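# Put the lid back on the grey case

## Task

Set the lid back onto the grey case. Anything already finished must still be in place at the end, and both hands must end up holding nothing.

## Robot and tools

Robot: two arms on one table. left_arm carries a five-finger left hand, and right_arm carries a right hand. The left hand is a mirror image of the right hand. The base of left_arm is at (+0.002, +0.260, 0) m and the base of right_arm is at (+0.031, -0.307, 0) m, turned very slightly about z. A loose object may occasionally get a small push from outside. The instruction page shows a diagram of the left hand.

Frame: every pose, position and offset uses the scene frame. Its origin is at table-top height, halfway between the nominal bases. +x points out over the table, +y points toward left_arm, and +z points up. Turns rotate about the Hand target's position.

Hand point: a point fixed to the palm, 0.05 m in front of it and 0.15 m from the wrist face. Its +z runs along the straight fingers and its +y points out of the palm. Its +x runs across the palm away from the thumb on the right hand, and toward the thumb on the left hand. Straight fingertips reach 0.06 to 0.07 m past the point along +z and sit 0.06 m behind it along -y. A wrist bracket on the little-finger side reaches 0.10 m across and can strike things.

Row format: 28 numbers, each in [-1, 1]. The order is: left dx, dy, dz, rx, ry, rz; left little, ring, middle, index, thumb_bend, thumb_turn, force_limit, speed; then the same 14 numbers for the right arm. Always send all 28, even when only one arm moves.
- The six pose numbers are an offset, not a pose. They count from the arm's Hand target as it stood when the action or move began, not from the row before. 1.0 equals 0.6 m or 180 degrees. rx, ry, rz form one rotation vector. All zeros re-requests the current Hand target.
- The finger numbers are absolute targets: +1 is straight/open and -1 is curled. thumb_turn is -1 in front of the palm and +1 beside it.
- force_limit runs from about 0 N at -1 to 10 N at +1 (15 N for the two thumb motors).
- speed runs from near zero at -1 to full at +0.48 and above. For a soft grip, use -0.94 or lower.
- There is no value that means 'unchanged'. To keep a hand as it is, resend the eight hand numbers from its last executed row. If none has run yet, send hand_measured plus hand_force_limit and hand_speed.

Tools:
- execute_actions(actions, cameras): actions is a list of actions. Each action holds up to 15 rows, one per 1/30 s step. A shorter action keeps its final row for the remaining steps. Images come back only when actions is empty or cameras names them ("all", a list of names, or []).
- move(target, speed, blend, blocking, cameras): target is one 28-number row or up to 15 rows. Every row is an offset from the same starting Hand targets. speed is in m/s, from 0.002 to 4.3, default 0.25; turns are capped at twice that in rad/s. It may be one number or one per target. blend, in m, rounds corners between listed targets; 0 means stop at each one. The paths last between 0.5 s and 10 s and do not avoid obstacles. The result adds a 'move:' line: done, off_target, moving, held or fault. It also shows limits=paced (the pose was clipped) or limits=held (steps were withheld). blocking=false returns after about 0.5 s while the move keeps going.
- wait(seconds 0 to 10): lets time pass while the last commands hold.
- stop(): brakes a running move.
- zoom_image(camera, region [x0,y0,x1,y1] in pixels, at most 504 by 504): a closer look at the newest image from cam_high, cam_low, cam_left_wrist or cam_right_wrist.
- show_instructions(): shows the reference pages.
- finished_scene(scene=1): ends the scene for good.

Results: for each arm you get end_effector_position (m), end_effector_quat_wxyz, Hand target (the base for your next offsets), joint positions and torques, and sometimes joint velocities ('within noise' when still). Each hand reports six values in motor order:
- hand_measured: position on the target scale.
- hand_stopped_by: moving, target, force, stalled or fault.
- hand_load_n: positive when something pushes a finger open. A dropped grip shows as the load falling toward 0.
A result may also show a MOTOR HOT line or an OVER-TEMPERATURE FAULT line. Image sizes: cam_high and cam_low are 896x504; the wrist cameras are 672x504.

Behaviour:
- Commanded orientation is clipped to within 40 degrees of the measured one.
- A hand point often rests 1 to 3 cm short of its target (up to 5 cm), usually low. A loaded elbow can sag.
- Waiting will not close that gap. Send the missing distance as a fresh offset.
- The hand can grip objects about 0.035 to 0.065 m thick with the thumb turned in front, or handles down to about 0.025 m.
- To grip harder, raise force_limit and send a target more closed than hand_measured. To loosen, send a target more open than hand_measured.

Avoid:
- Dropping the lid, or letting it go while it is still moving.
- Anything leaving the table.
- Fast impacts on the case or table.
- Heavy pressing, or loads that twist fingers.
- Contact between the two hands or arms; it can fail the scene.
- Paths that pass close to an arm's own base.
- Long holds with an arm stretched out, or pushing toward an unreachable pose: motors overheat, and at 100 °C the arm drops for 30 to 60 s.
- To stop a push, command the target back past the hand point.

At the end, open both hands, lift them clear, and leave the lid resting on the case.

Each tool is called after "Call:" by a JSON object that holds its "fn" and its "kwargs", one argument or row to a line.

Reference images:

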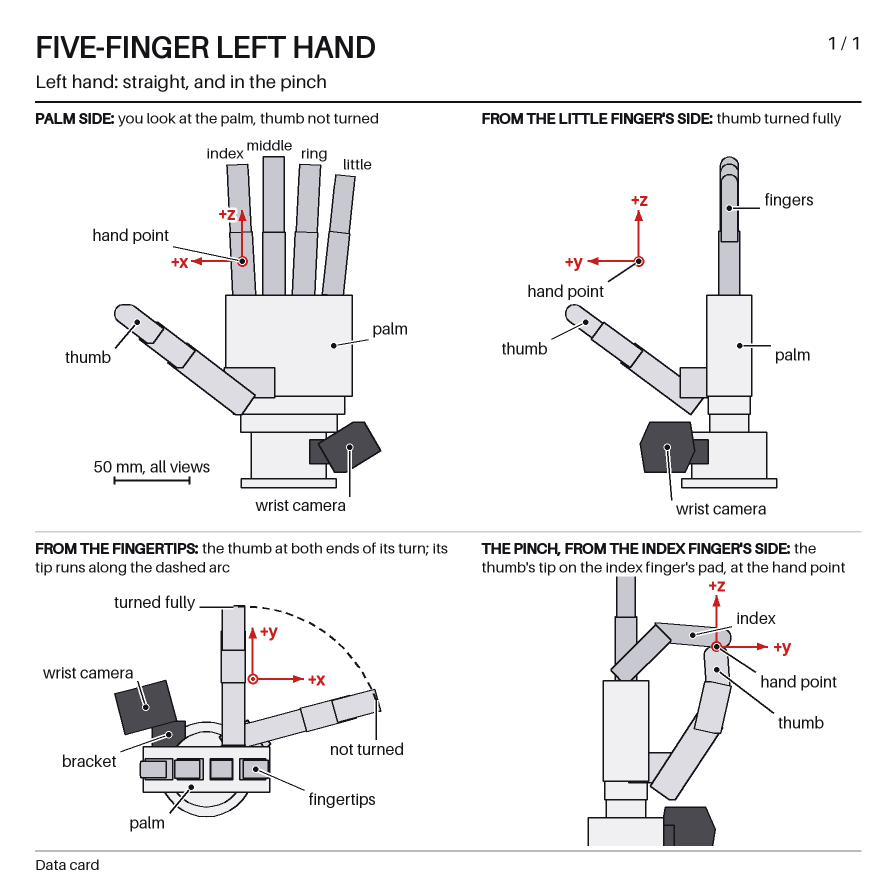

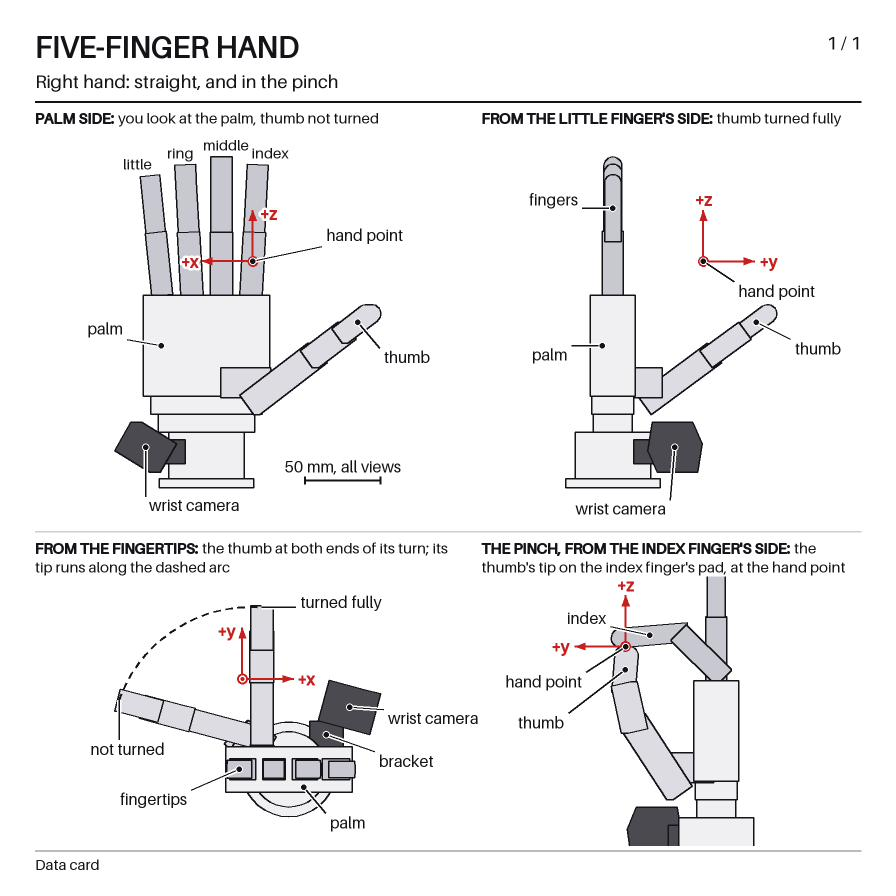

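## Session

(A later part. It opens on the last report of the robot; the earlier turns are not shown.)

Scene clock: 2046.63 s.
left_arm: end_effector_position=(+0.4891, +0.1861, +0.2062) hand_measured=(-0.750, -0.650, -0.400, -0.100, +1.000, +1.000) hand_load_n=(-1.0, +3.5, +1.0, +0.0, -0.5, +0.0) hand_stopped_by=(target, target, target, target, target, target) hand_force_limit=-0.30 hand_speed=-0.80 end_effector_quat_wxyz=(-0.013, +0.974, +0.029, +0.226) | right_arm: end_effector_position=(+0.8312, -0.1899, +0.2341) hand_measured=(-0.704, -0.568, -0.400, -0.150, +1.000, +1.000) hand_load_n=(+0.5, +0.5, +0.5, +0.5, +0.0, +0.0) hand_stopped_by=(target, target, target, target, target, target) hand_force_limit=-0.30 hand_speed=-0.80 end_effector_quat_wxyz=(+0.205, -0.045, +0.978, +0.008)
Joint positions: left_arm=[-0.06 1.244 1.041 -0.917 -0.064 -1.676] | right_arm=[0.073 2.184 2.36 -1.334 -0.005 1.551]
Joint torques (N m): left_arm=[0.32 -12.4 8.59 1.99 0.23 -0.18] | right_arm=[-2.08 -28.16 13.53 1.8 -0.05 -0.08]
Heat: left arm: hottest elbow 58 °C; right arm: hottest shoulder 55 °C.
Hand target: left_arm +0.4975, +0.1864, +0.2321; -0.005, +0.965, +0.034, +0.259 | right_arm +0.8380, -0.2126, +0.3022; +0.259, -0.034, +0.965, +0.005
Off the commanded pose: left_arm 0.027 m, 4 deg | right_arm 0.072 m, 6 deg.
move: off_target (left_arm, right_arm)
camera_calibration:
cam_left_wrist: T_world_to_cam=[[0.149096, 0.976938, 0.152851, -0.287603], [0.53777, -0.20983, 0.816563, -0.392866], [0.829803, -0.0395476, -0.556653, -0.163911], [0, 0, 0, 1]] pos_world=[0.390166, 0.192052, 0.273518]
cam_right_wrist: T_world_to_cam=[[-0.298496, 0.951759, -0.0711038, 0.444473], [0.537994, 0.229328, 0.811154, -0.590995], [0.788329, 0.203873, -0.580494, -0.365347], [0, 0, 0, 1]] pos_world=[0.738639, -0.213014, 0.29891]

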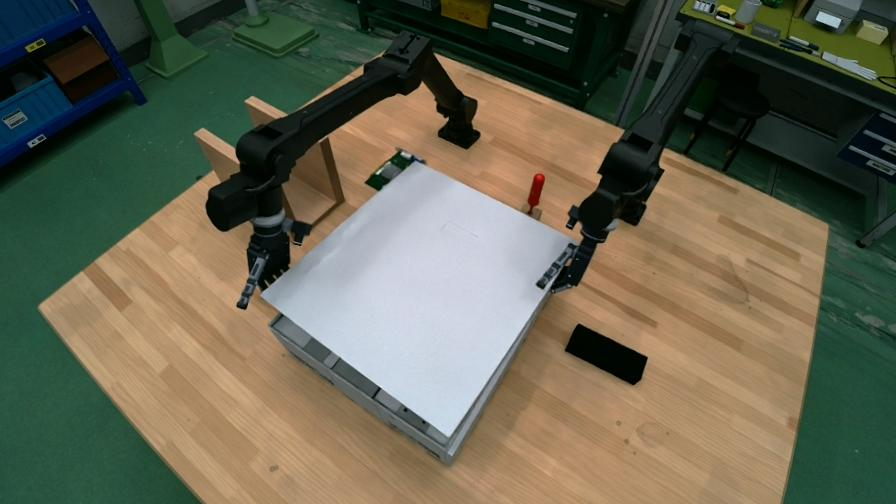

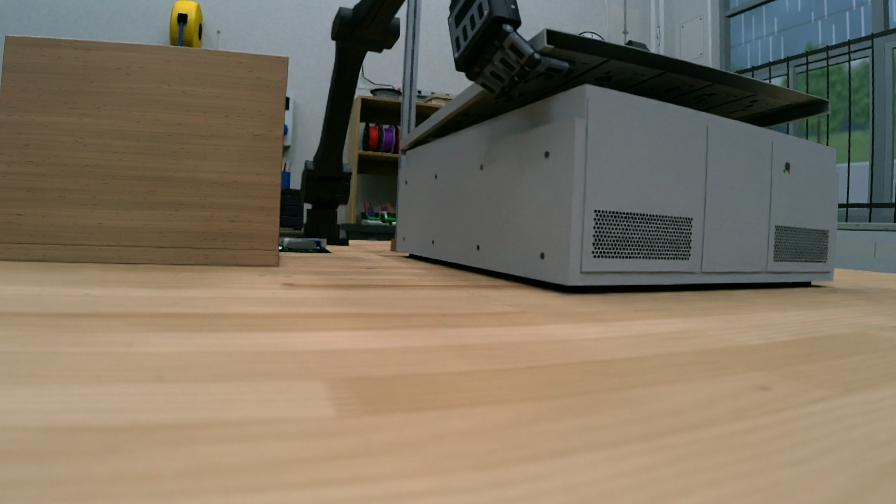

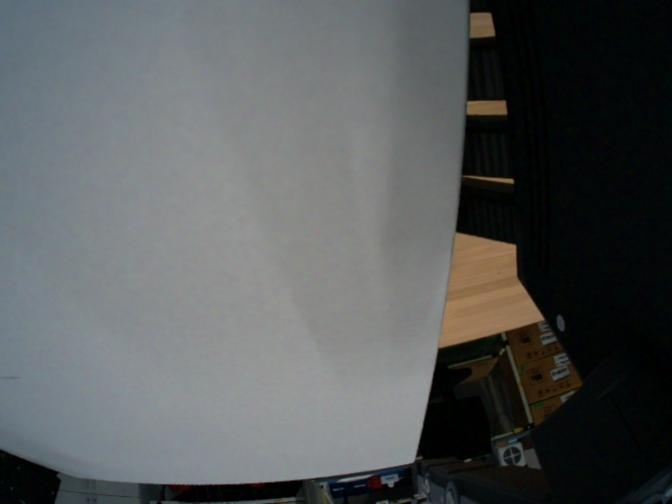

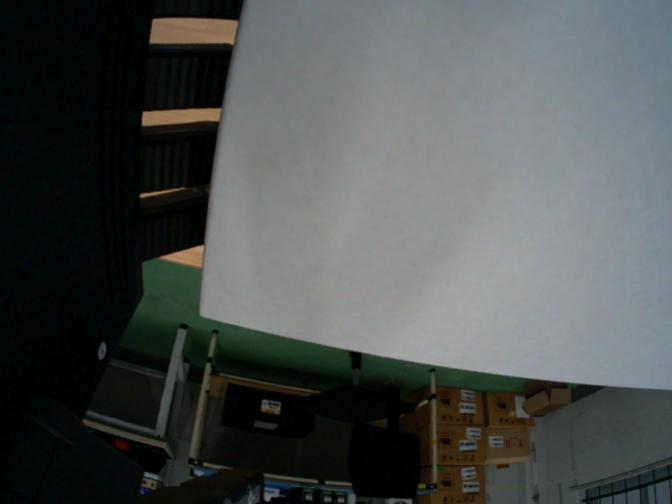

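Call:
{"fn": "move", "kwargs": {
  "target": [0, 0, 0, 0, 0, 0, -0.75, -0.65, -0.4, -0.1, 1, 1, -0.3, -0.8, 0, 0.0933, 0, 0, 0, 0, -0.704, -0.568, -0.4, -0.15, 1, 1, -0.3, -0.8],
  "speed": 0.05,
  "cameras": ["cam_low", "cam_high"]
}}

Scene clock: 2114.50 s.
left_arm: end_effector_position=(+0.4880, +0.1882, +0.2038) hand_measured=(-0.750, -0.650, -0.400, -0.100, +1.000, +1.000) hand_load_n=(-1.5, +2.5, +0.0, +0.0, +0.0, +0.0) hand_stopped_by=(target, target, target, target, target, target) hand_force_limit=-0.30 hand_speed=-0.80 end_effector_quat_wxyz=(-0.014, +0.974, +0.029, +0.224) | right_arm: end_effector_position=(+0.8319, -0.1817, +0.2337) hand_measured=(-0.704, -0.568, -0.400, -0.150, +1.000, +1.000) hand_load_n=(+0.0, +0.0, +1.5, +1.0, +0.0, +0.0) hand_stopped_by=(target, target, target, target, target, target) hand_force_limit=-0.30 hand_speed=-0.80 end_effector_quat_wxyz=(+0.205, -0.027, +0.978, -0.005)
Joint positions: left_arm=[-0.057 1.244 1.037 -0.917 -0.066 -1.673] | right_arm=[0.095 2.181 2.355 -1.334 0.037 1.601]
Joint torques (N m): left_arm=[-0.5 -12.81 8.91 2.02 0.27 -0.21] | right_arm=[1.79 -26.52 16.16 1.33 -0.3 0.13]
Heat: left arm: hottest elbow 59 °C; right arm: hottest elbow 51 °C.
Hand target: left_arm +0.4975, +0.1865, +0.2321; -0.005, +0.965, +0.034, +0.259 | right_arm +0.8380, -0.1567, +0.3023; +0.259, -0.034, +0.965, +0.005
Off the commanded pose: left_arm 0.030 m, 4 deg | right_arm 0.073 m, 6 deg.
move: off_target (left_arm, right_arm)
Images, in order (width x height): cam_high 896x504, cam_low 896x504.

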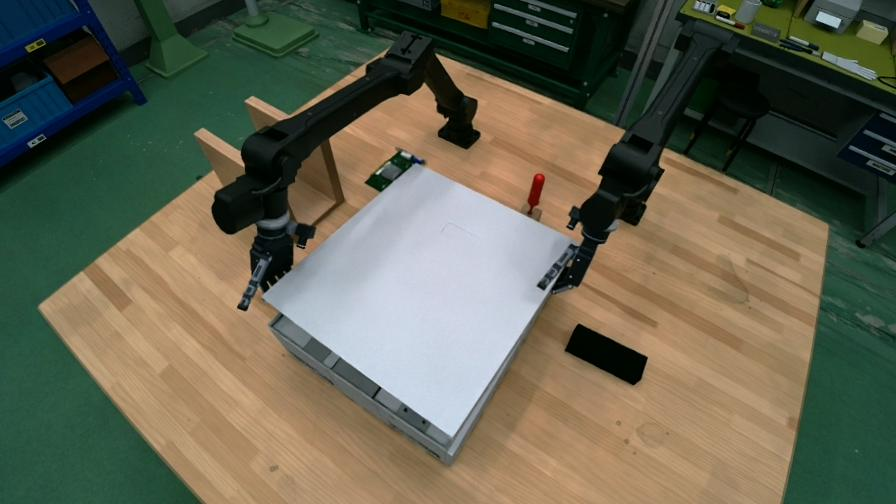

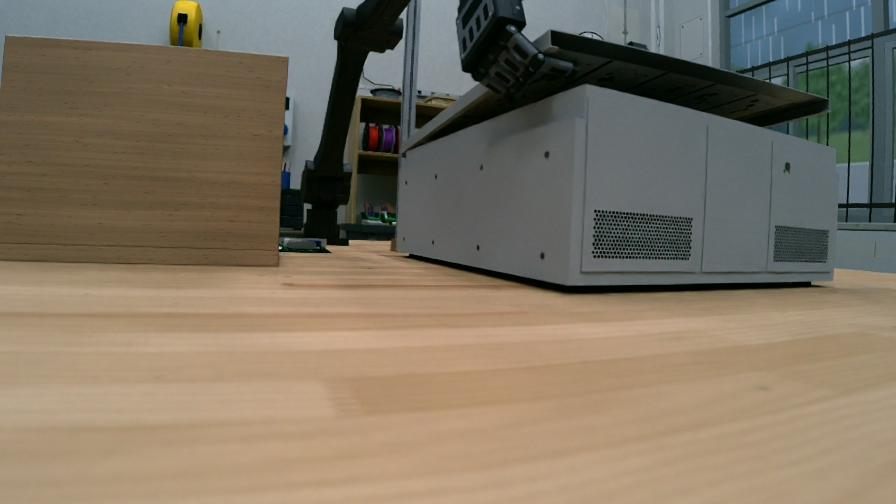

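Call:
{"fn": "move", "kwargs": {
  "target": [0, 0, 0, 0, 0, 0, -0.75, -0.65, -0.4, -0.1, 1, 1, -0.3, -0.8, 0, 0.025, 0, 0, 0, 0, -0.704, -0.568, -0.4, -0.15, 1, 1, -0.3, -0.8],
  "speed": 0.05,
  "cameras": ["cam_low", "cam_high", "cam_right_wrist", "cam_left_wrist"]
}}

Call:
{"fn": "zoom_image", "kwargs": {
  "camera": "cam_high",
  "region": [230, 270, 330, 370]
}}

Call:
{"fn": "zoom_image", "kwargs": {
  "camera": "cam_high",
  "region": [400, 390, 500, 490]
}}

Call:
{"fn": "zoom_image", "kwargs": {
  "camera": "cam_high",
  "region": [360, 120, 460, 220]
}}

Call:
{"fn": "zoom_image", "kwargs": {
  "camera": "cam_high",
  "region": [520, 200, 620, 300]
}}

Call:
{"fn": "zoom_image", "kwargs": {
  "camera": "cam_low",
  "region": [390, 10, 640, 190]
}}

Scene clock: 2130.10 s.
left_arm: end_effector_position=(+0.4874, +0.1891, +0.2026) hand_measured=(-0.750, -0.650, -0.400, -0.100, +1.000, +1.000) hand_load_n=(-1.0, +1.5, +0.5, +0.0, +0.0, +0.0) hand_stopped_by=(target, target, target, target, target, target) hand_force_limit=-0.30 hand_speed=-0.80 end_effector_quat_wxyz=(-0.015, +0.974, +0.029, +0.223) | right_arm: end_effector_position=(+0.8314, -0.1713, +0.2337) hand_measured=(-0.704, -0.568, -0.400, -0.150, +1.000, +1.000) hand_load_n=(+0.0, +0.0, +1.0, +1.0, +0.0, +0.0) hand_stopped_by=(target, target, target, target, target, target) hand_force_limit=-0.30 hand_speed=-0.80 end_effector_quat_wxyz=(+0.206, -0.023, +0.978, -0.008)
Joint positions: left_arm=[-0.055 1.244 1.035 -0.917 -0.066 -1.671] | right_arm=[0.112 2.181 2.355 -1.334 0.05 1.622]
Joint torques (N m): left_arm=[-0.79 -12.69 8.94 2.09 0.3 -0.19] | right_arm=[2.08 -25.82 17.13 1.13 -0.38 0.09]
Heat: left arm: hottest elbow 57 °C; right arm: hottest elbow 51 °C.
Hand target: left_arm +0.4974, +0.1863, +0.2320; -0.005, +0.965, +0.034, +0.259 | right_arm +0.8379, -0.1415, +0.3023; +0.259, -0.034, +0.965, +0.005
Off the commanded pose: left_arm 0.031 m, 4 deg | right_arm 0.075 m, 7 deg.
move: off_target (left_arm, right_arm)
camera_calibration:
cam_left_wrist: T_world_to_cam=[[0.148119, 0.976714, 0.155212, -0.289603], [0.54358, -0.211514, 0.81227, -0.390012], [0.826185, -0.0359429, -0.562252, -0.162042], [0, 0, 0, 1]] pos_world=[0.388775, 0.194542, 0.270637]
cam_right_wrist: T_world_to_cam=[[-0.252021, 0.963327, -0.0921254, 0.395025], [0.546671, 0.220274, 0.807855, -0.602907], [0.798522, 0.153234, -0.582136, -0.386366], [0, 0, 0, 1]] pos_world=[0.737668, -0.188529, 0.298536]

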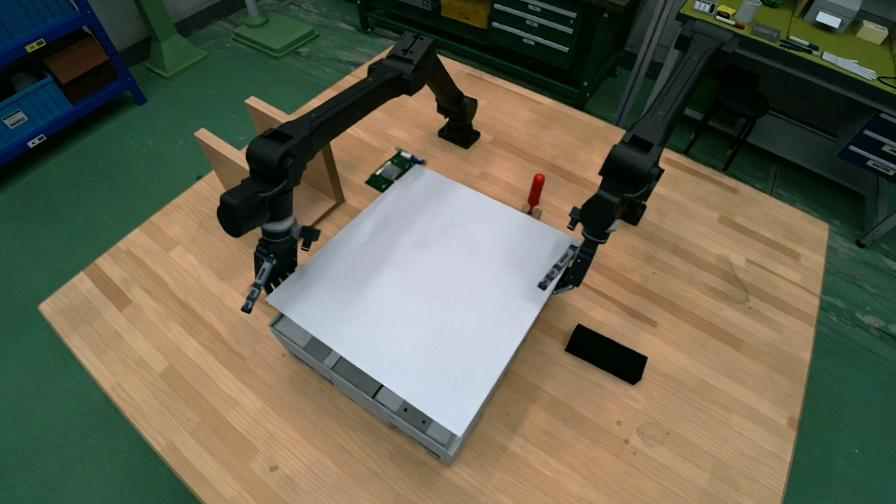

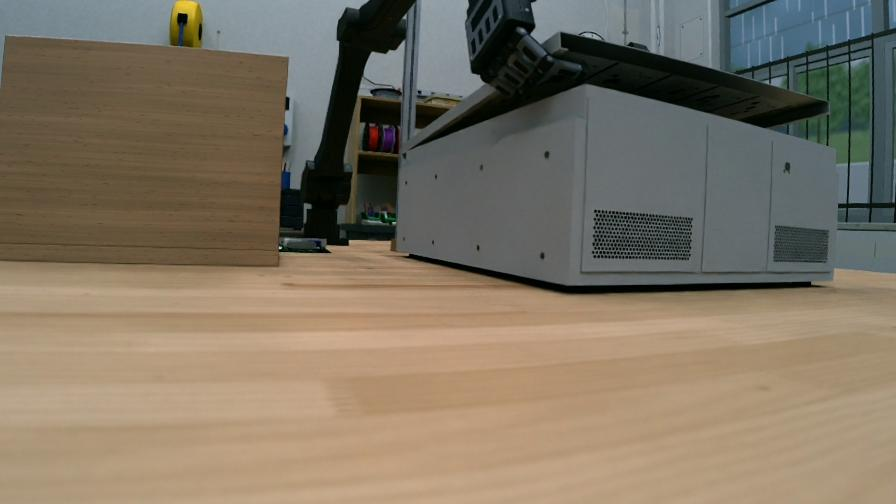

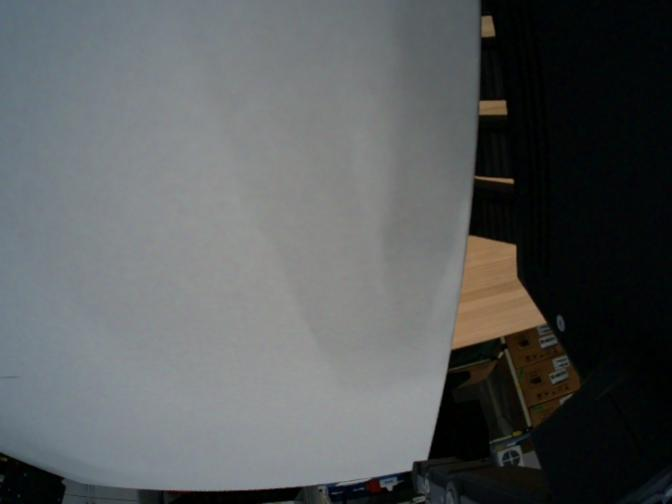

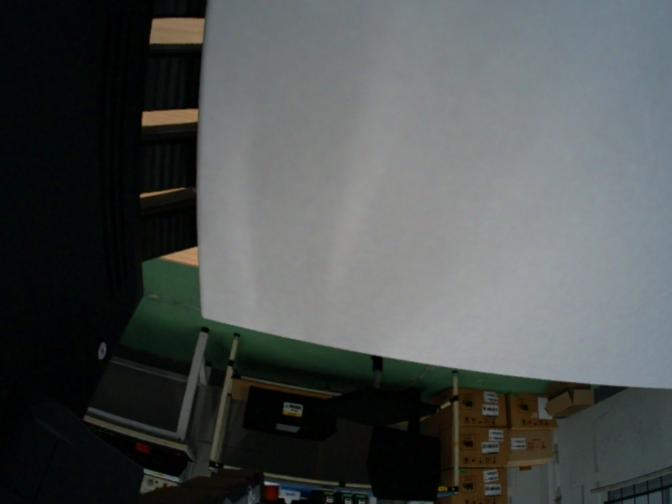

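Scaled by 5.040 from the camera's 896x504 image, which has a finer 1280x720 frame.

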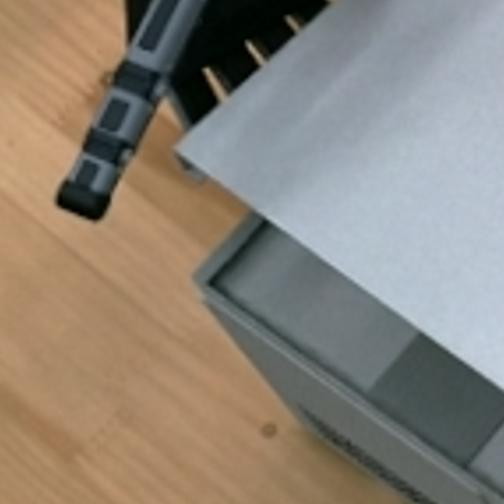

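Scaled by 5.040 from the camera's 896x504 image, which has a finer 1280x720 frame.

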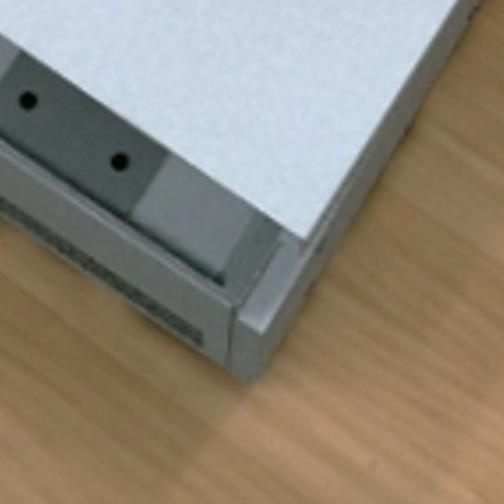

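Scaled by 5.040 from the camera's 896x504 image, which has a finer 1280x720 frame.

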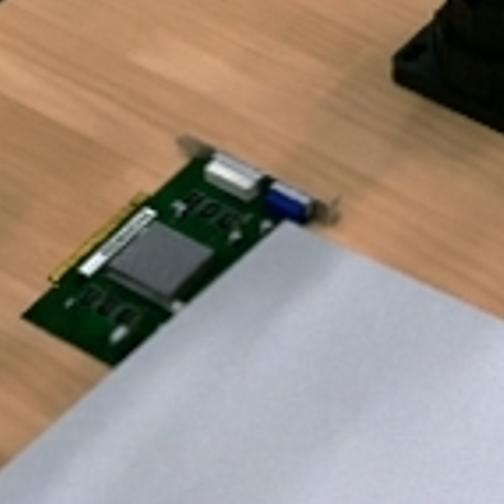

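Scaled by 5.040 from the camera's 896x504 image, which has a finer 1280x720 frame.

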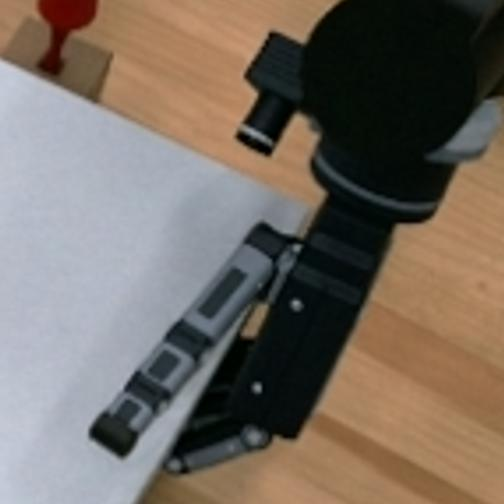

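Scaled by 2.016 from the camera's 896x504 image, which has a finer 1280x720 frame.

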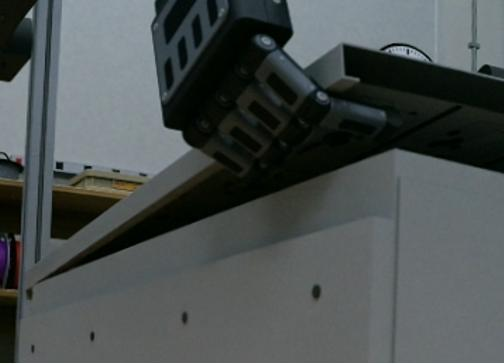

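Call:
{"fn": "move", "kwargs": {
  "target": [0.0143, -0.027, 0, 0, 0, 0.005, -0.75, -0.65, -0.4, -0.1, 1, 1, -0.3, -0.8, 0.03, -0.1, 0.0133, 0, 0.008, 0.005, -0.704, -0.568, -0.4, -0.15, 1, 1, -0.3, -0.8],
  "speed": 0.05,
  "cameras": ["cam_low", "cam_high", "cam_right_wrist", "cam_left_wrist"]
}}

Call:
{"fn": "zoom_image", "kwargs": {
  "camera": "cam_high",
  "region": [230, 270, 330, 370]
}}

Call:
{"fn": "zoom_image", "kwargs": {
  "camera": "cam_high",
  "region": [400, 390, 500, 490]
}}

Call:
{"fn": "zoom_image", "kwargs": {
  "camera": "cam_high",
  "region": [360, 120, 460, 220]
}}

Call:
{"fn": "zoom_image", "kwargs": {
  "camera": "cam_high",
  "region": [520, 200, 620, 300]
}}

Call:
{"fn": "zoom_image", "kwargs": {
  "camera": "cam_low",
  "region": [390, 10, 640, 190]
}}

Scene clock: 2212.30 s.
left_arm: end_effector_position=(+0.4888, +0.1894, +0.2021) hand_measured=(-0.750, -0.650, -0.400, -0.100, +1.000, +1.000) hand_load_n=(-2.5, +3.5, +0.5, +0.0, +0.0, +0.0) hand_stopped_by=(target, target, target, target, target, target) hand_force_limit=-0.30 hand_speed=-0.80 end_effector_quat_wxyz=(-0.027, +0.973, +0.039, +0.224) | right_arm: end_effector_position=(+0.8435, -0.1750, +0.2532) hand_measured=(-0.704, -0.568, -0.400, -0.150, +1.000, +1.000) hand_load_n=(+1.5, +0.5, +0.0, +0.5, +0.0, +0.0) hand_stopped_by=(target, target, target, target, target, target) hand_force_limit=-0.30 hand_speed=-0.80 end_effector_quat_wxyz=(+0.197, -0.052, +0.979, +0.012)
Joint positions: left_arm=[-0.07 1.244 1.035 -0.917 -0.101 -1.7] | right_arm=[0.089 2.316 2.651 -1.508 -0.01 1.554]
Joint torques (N m): left_arm=[-3.84 -10.23 10.36 2.13 0.53 -0.44] | right_arm=[-2.43 -25.82 16.99 1.36 0.02 -0.13]
Heat: left arm: hottest elbow 60 °C; right arm: hottest elbow 55 °C.
Hand target: left_arm +0.5060, +0.1702, +0.2320; -0.007, +0.965, +0.042, +0.259 | right_arm +0.8560, -0.2017, +0.3101; +0.246, -0.041, +0.968, +0.007
Off the commanded pose: left_arm 0.040 m, 5 deg | right_arm 0.064 m, 6 deg.
move: off_target (left_arm, right_arm)
camera_calibration:
cam_left_wrist: T_world_to_cam=[[0.122671, 0.976942, 0.174745, -0.281714], [0.546108, -0.213467, 0.81006, -0.390685], [0.828684, -0.00394157, -0.559702, -0.171296], [0, 0, 0, 1]] pos_world=[0.389865, 0.191145, 0.269831]
cam_right_wrist: T_world_to_cam=[[-0.313915, 0.94742, -0.0620754, 0.445295], [0.546893, 0.233876, 0.803872, -0.621288], [0.776122, 0.218399, -0.591554, -0.351359], [0, 0, 0, 1]] pos_world=[0.752261, -0.199841, 0.31923]

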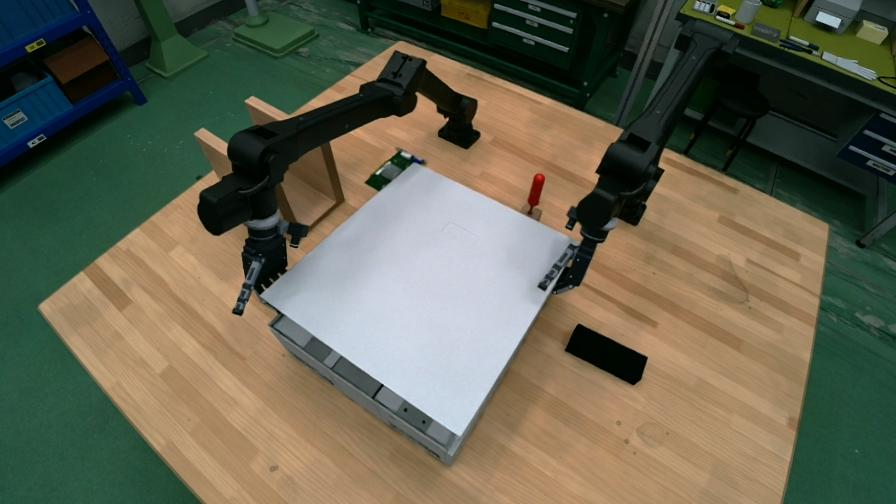

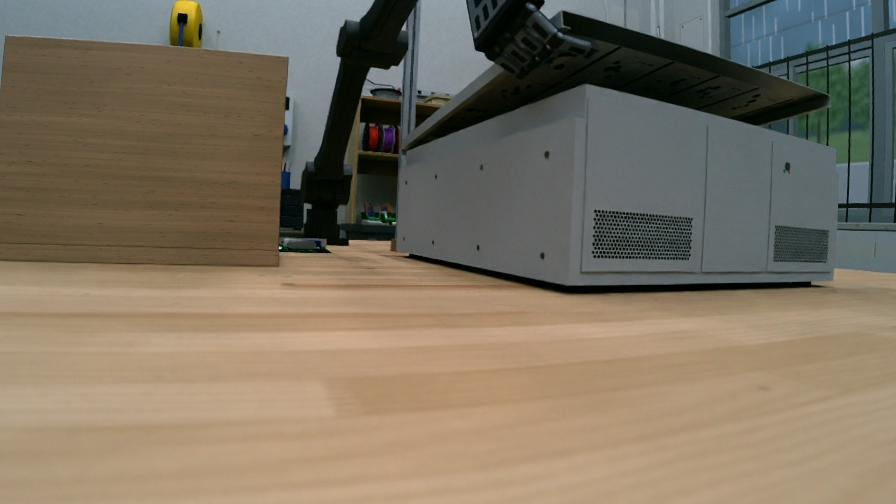

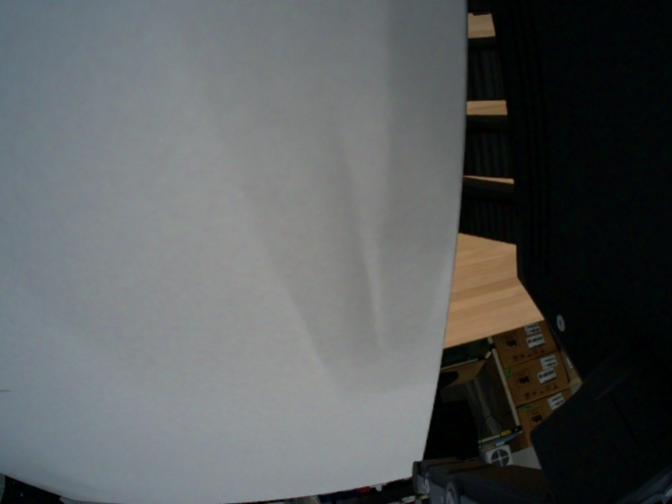

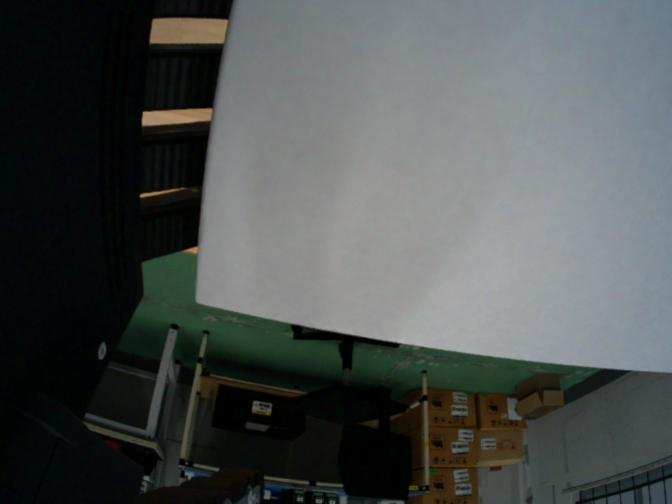

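Scaled by 5.040 from the camera's 896x504 image, which has a finer 1280x720 frame.

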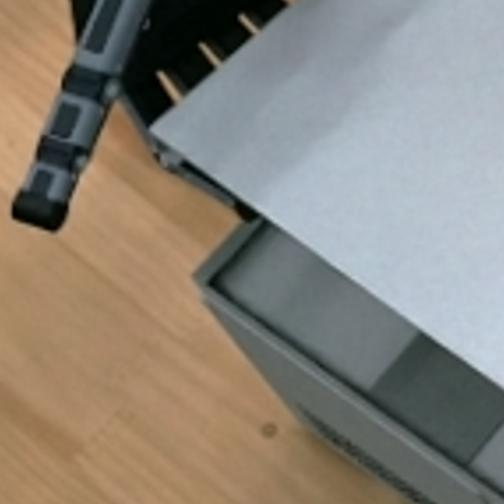

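Scaled by 5.040 from the camera's 896x504 image, which has a finer 1280x720 frame.

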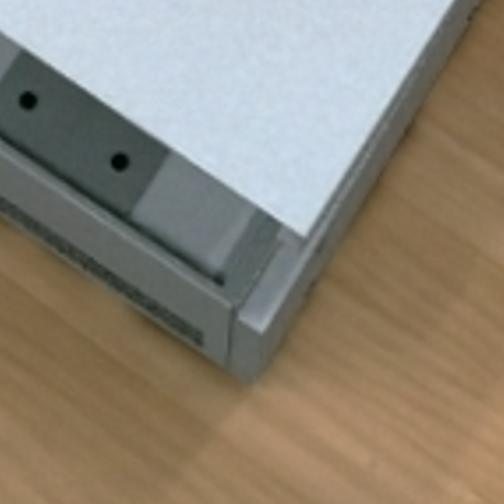

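Scaled by 5.040 from the camera's 896x504 image, which has a finer 1280x720 frame.

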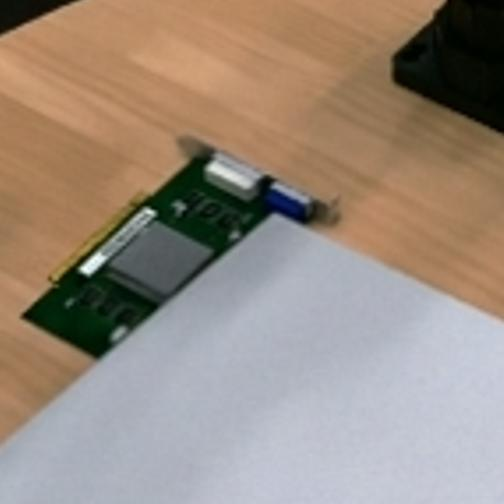

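Scaled by 5.040 from the camera's 896x504 image, which has a finer 1280x720 frame.

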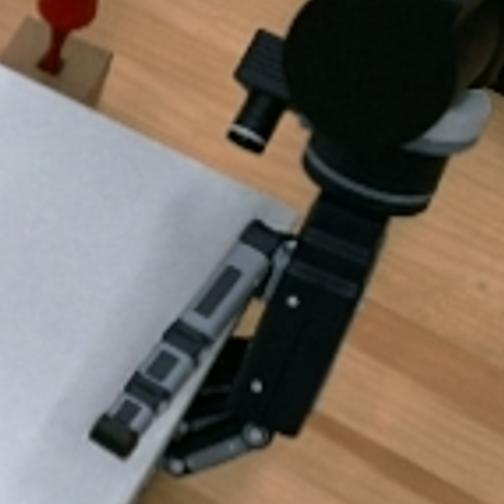

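Scaled by 2.016 from the camera's 896x504 image, which has a finer 1280x720 frame.

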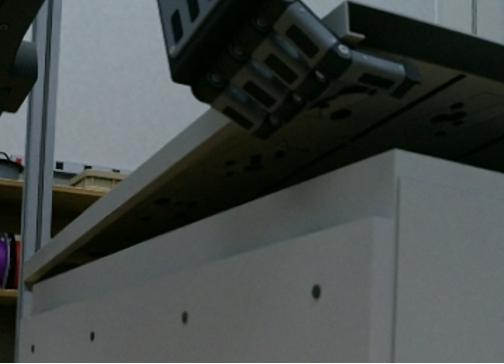

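Call:
{"fn": "wait", "kwargs": {
  "seconds": 0.1,
  "cameras": ["cam_high","cam_low","cam_left_wrist","cam_right_wrist"]
}}

Scene clock: 2278.57 s.
left_arm: end_effector_position=(+0.4888, +0.1894, +0.2021) hand_measured=(-0.750, -0.650, -0.400, -0.100, +1.000, +1.000) hand_load_n=(-2.5, +3.5, +0.5, +0.0, +0.0, +0.0) hand_stopped_by=(target, target, target, target, target, target) hand_force_limit=-0.30 hand_speed=-0.80 end_effector_quat_wxyz=(-0.027, +0.973, +0.039, +0.224) | right_arm: end_effector_position=(+0.8435, -0.1750, +0.2537) hand_measured=(-0.704, -0.568, -0.400, -0.150, +1.000, +1.000) hand_load_n=(+1.5, +0.5, +0.0, +0.5, +0.0, +0.0) hand_stopped_by=(target, target, target, target, target, target) hand_force_limit=-0.30 hand_speed=-0.80 end_effector_quat_wxyz=(+0.198, -0.052, +0.979, +0.012)
Joint positions: left_arm=[-0.07 1.244 1.035 -0.917 -0.101 -1.7] | right_arm=[0.089 2.316 2.653 -1.509 -0.01 1.554]
Joint torques (N m): left_arm=[-3.08 -10.34 10.36 1.91 0.52 -0.45] | right_arm=[-2.49 -25.76 16.91 1.33 0.03 -0.14]
Heat: left arm: hottest elbow 64 °C; right arm: hottest elbow 56 °C.
Hand target: left_arm +0.5060, +0.1702, +0.2320; -0.007, +0.965, +0.042, +0.259 | right_arm +0.8560, -0.2017, +0.3102; +0.247, -0.041, +0.968, +0.007
Off the commanded pose: left_arm 0.040 m, 5 deg | right_arm 0.064 m, 6 deg.
wait: 0.10 s; at rest from the start
camera_calibration:
cam_left_wrist: T_world_to_cam=[[0.122671, 0.976942, 0.174745, -0.281714], [0.546108, -0.213467, 0.81006, -0.390685], [0.828684, -0.00394157, -0.559702, -0.171296], [0, 0, 0, 1]] pos_world=[0.389865, 0.191145, 0.269831]
cam_right_wrist: T_world_to_cam=[[-0.313801, 0.947446, -0.0622445, 0.445293], [0.546286, 0.233775, 0.804314, -0.621313], [0.776596, 0.218391, -0.590935, -0.351679], [0, 0, 0, 1]] pos_world=[0.752261, -0.19984, 0.319628]

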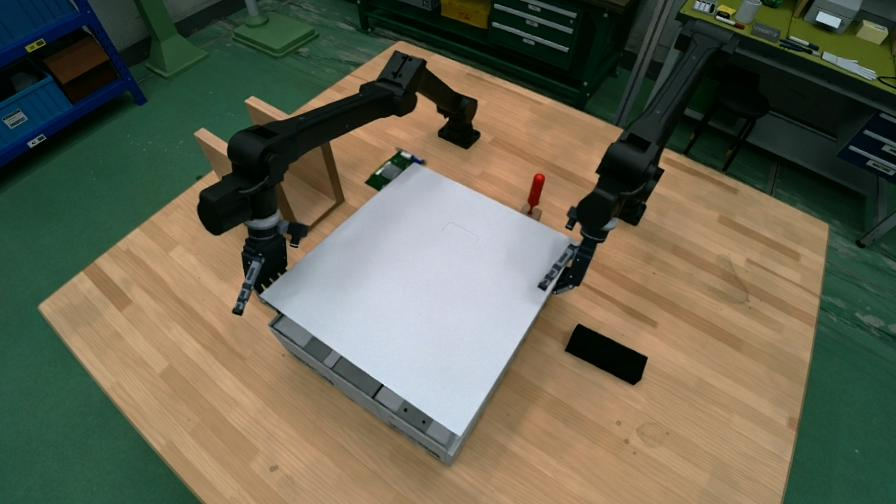

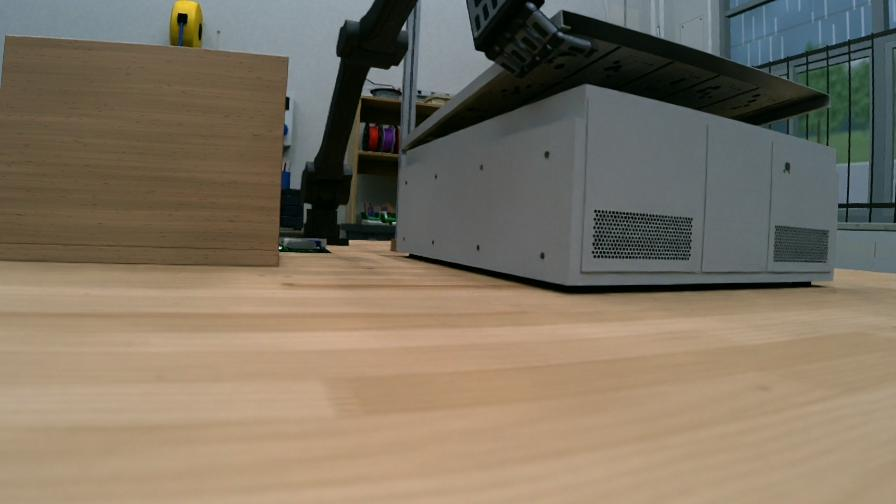

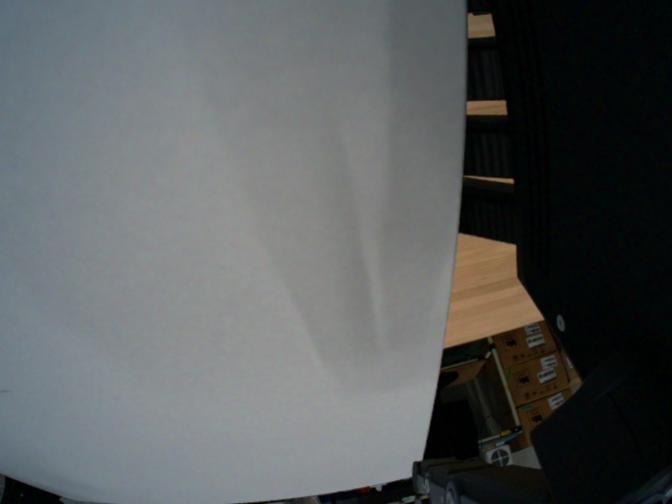

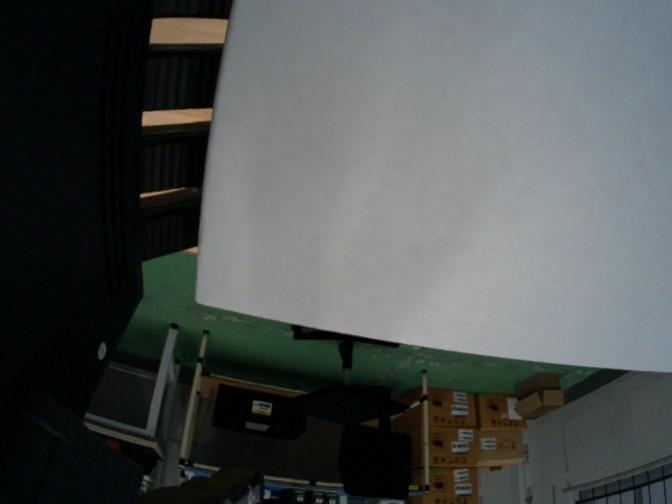

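Call:
{"fn": "zoom_image", "kwargs": {
  "camera": "cam_low",
  "region": [380, 0, 860, 300]
}}

Call:
{"fn": "zoom_image", "kwargs": {
  "camera": "cam_high",
  "region": [380, 130, 620, 310]
}}

Call:
{"fn": "zoom_image", "kwargs": {
  "camera": "cam_high",
  "region": [220, 260, 500, 470]
}}

Scaled by 1.050 from the camera's 896x504 image, which has a finer 1280x720 frame.

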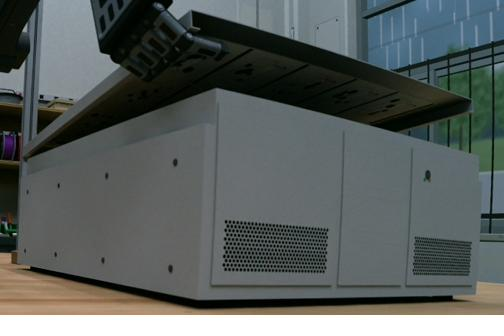

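Scaled by 2.100 from the camera's 896x504 image, which has a finer 1280x720 frame.

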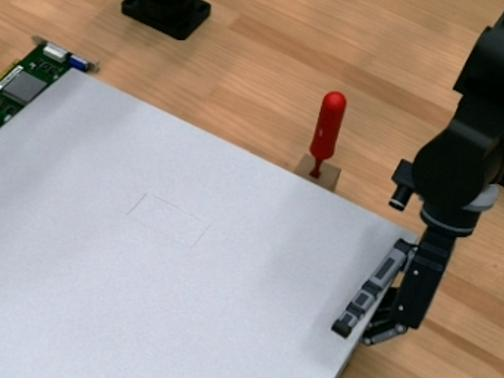

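Scaled by 1.800 from the camera's 896x504 image, which has a finer 1280x720 frame.

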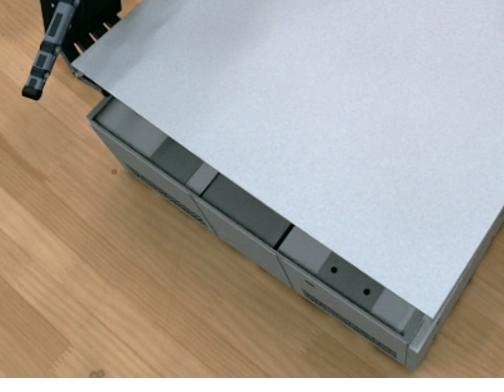

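Call:
{"fn": "zoom_image", "kwargs": {
  "camera": "cam_low",
  "region": [385, 80, 545, 200]
}}

Call:
{"fn": "zoom_image", "kwargs": {
  "camera": "cam_low",
  "region": [690, 60, 850, 180]
}}

Scaled by 3.150 from the camera's 896x504 image, which has a finer 1280x720 frame.

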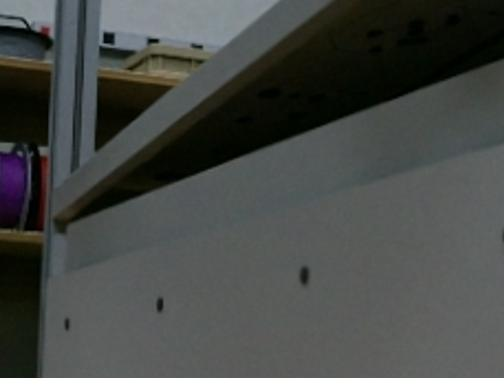

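Scaled by 3.150 from the camera's 896x504 image, which has a finer 1280x720 frame.

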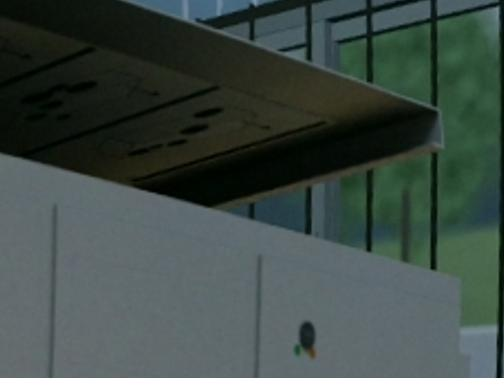

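Call:
{"fn": "move", "kwargs": {
  "target": [-0.0167,0,0,0,0,0,-0.75,-0.65,-0.4,-0.1,1,1,-0.3,-0.8,0.0167,0,-0.045,0,0,0,-0.704,-0.568,-0.4,-0.15,1,1,-0.3,-0.8],
  "speed": 0.05,
  "cameras": ["cam_high","cam_low"]
}}

Scene clock: 2355.10 s.
left_arm: end_effector_position=(+0.4890, +0.1890, +0.2034) hand_measured=(-0.750, -0.650, -0.400, -0.100, +1.000, +1.000) hand_load_n=(-1.5, +3.5, +0.5, +0.0, +0.0, +0.0) hand_stopped_by=(target, target, target, target, target, target) hand_force_limit=-0.30 hand_speed=-0.80 end_effector_quat_wxyz=(-0.027, +0.973, +0.042, +0.226) | right_arm: end_effector_position=(+0.8517, -0.1772, +0.2415) hand_measured=(-0.704, -0.568, -0.400, -0.150, +1.000, +1.000) hand_load_n=(+0.5, +0.5, +0.5, +0.0, +0.0, +0.0) hand_stopped_by=(target, target, target, target, target, target) hand_force_limit=-0.30 hand_speed=-0.80 end_effector_quat_wxyz=(+0.200, -0.053, +0.978, +0.011)
Joint positions: left_arm=[-0.073 1.241 1.035 -0.916 -0.104 -1.708] | right_arm=[0.085 2.335 2.653 -1.484 -0.01 1.547]
Joint torques (N m): left_arm=[-3.96 -12.63 8.92 1.76 0.59 -0.41] | right_arm=[-2.26 -26.29 12.75 2.71 0 -0.09]
Heat: left arm: hottest elbow 65 °C; right arm: hottest elbow 57 °C.
Hand target: left_arm +0.4959, +0.1702, +0.2319; -0.007, +0.965, +0.041, +0.259 | right_arm +0.8660, -0.2016, +0.2834; +0.247, -0.041, +0.968, +0.007
Off the commanded pose: left_arm 0.035 m, 4 deg | right_arm 0.050 m, 6 deg.
move: off_target (left_arm, right_arm)
Images, in order (width x height): cam_high 896x504, cam_low 896x504.

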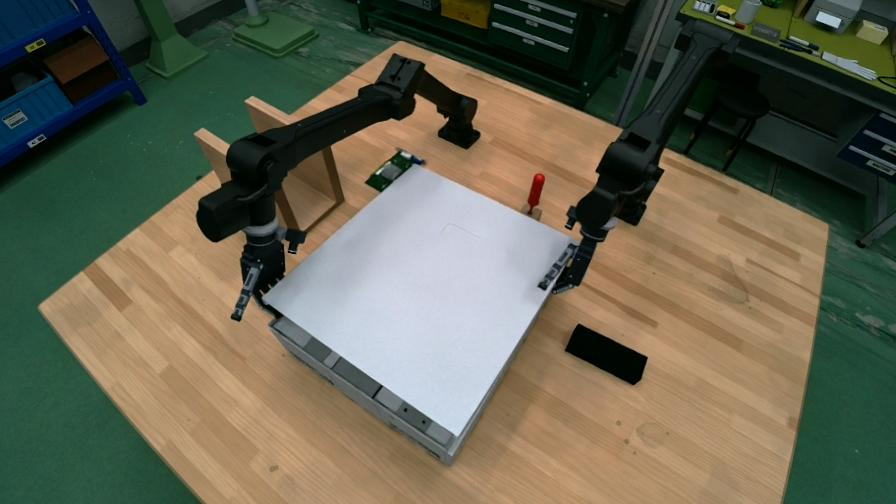

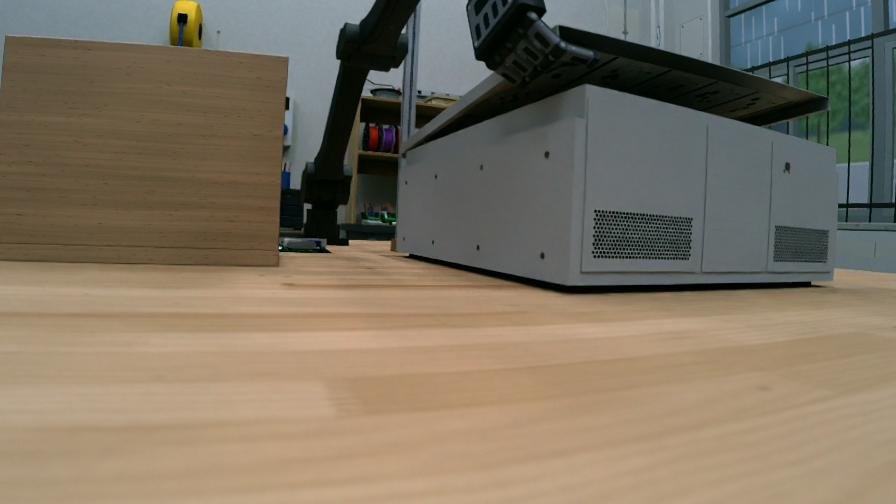

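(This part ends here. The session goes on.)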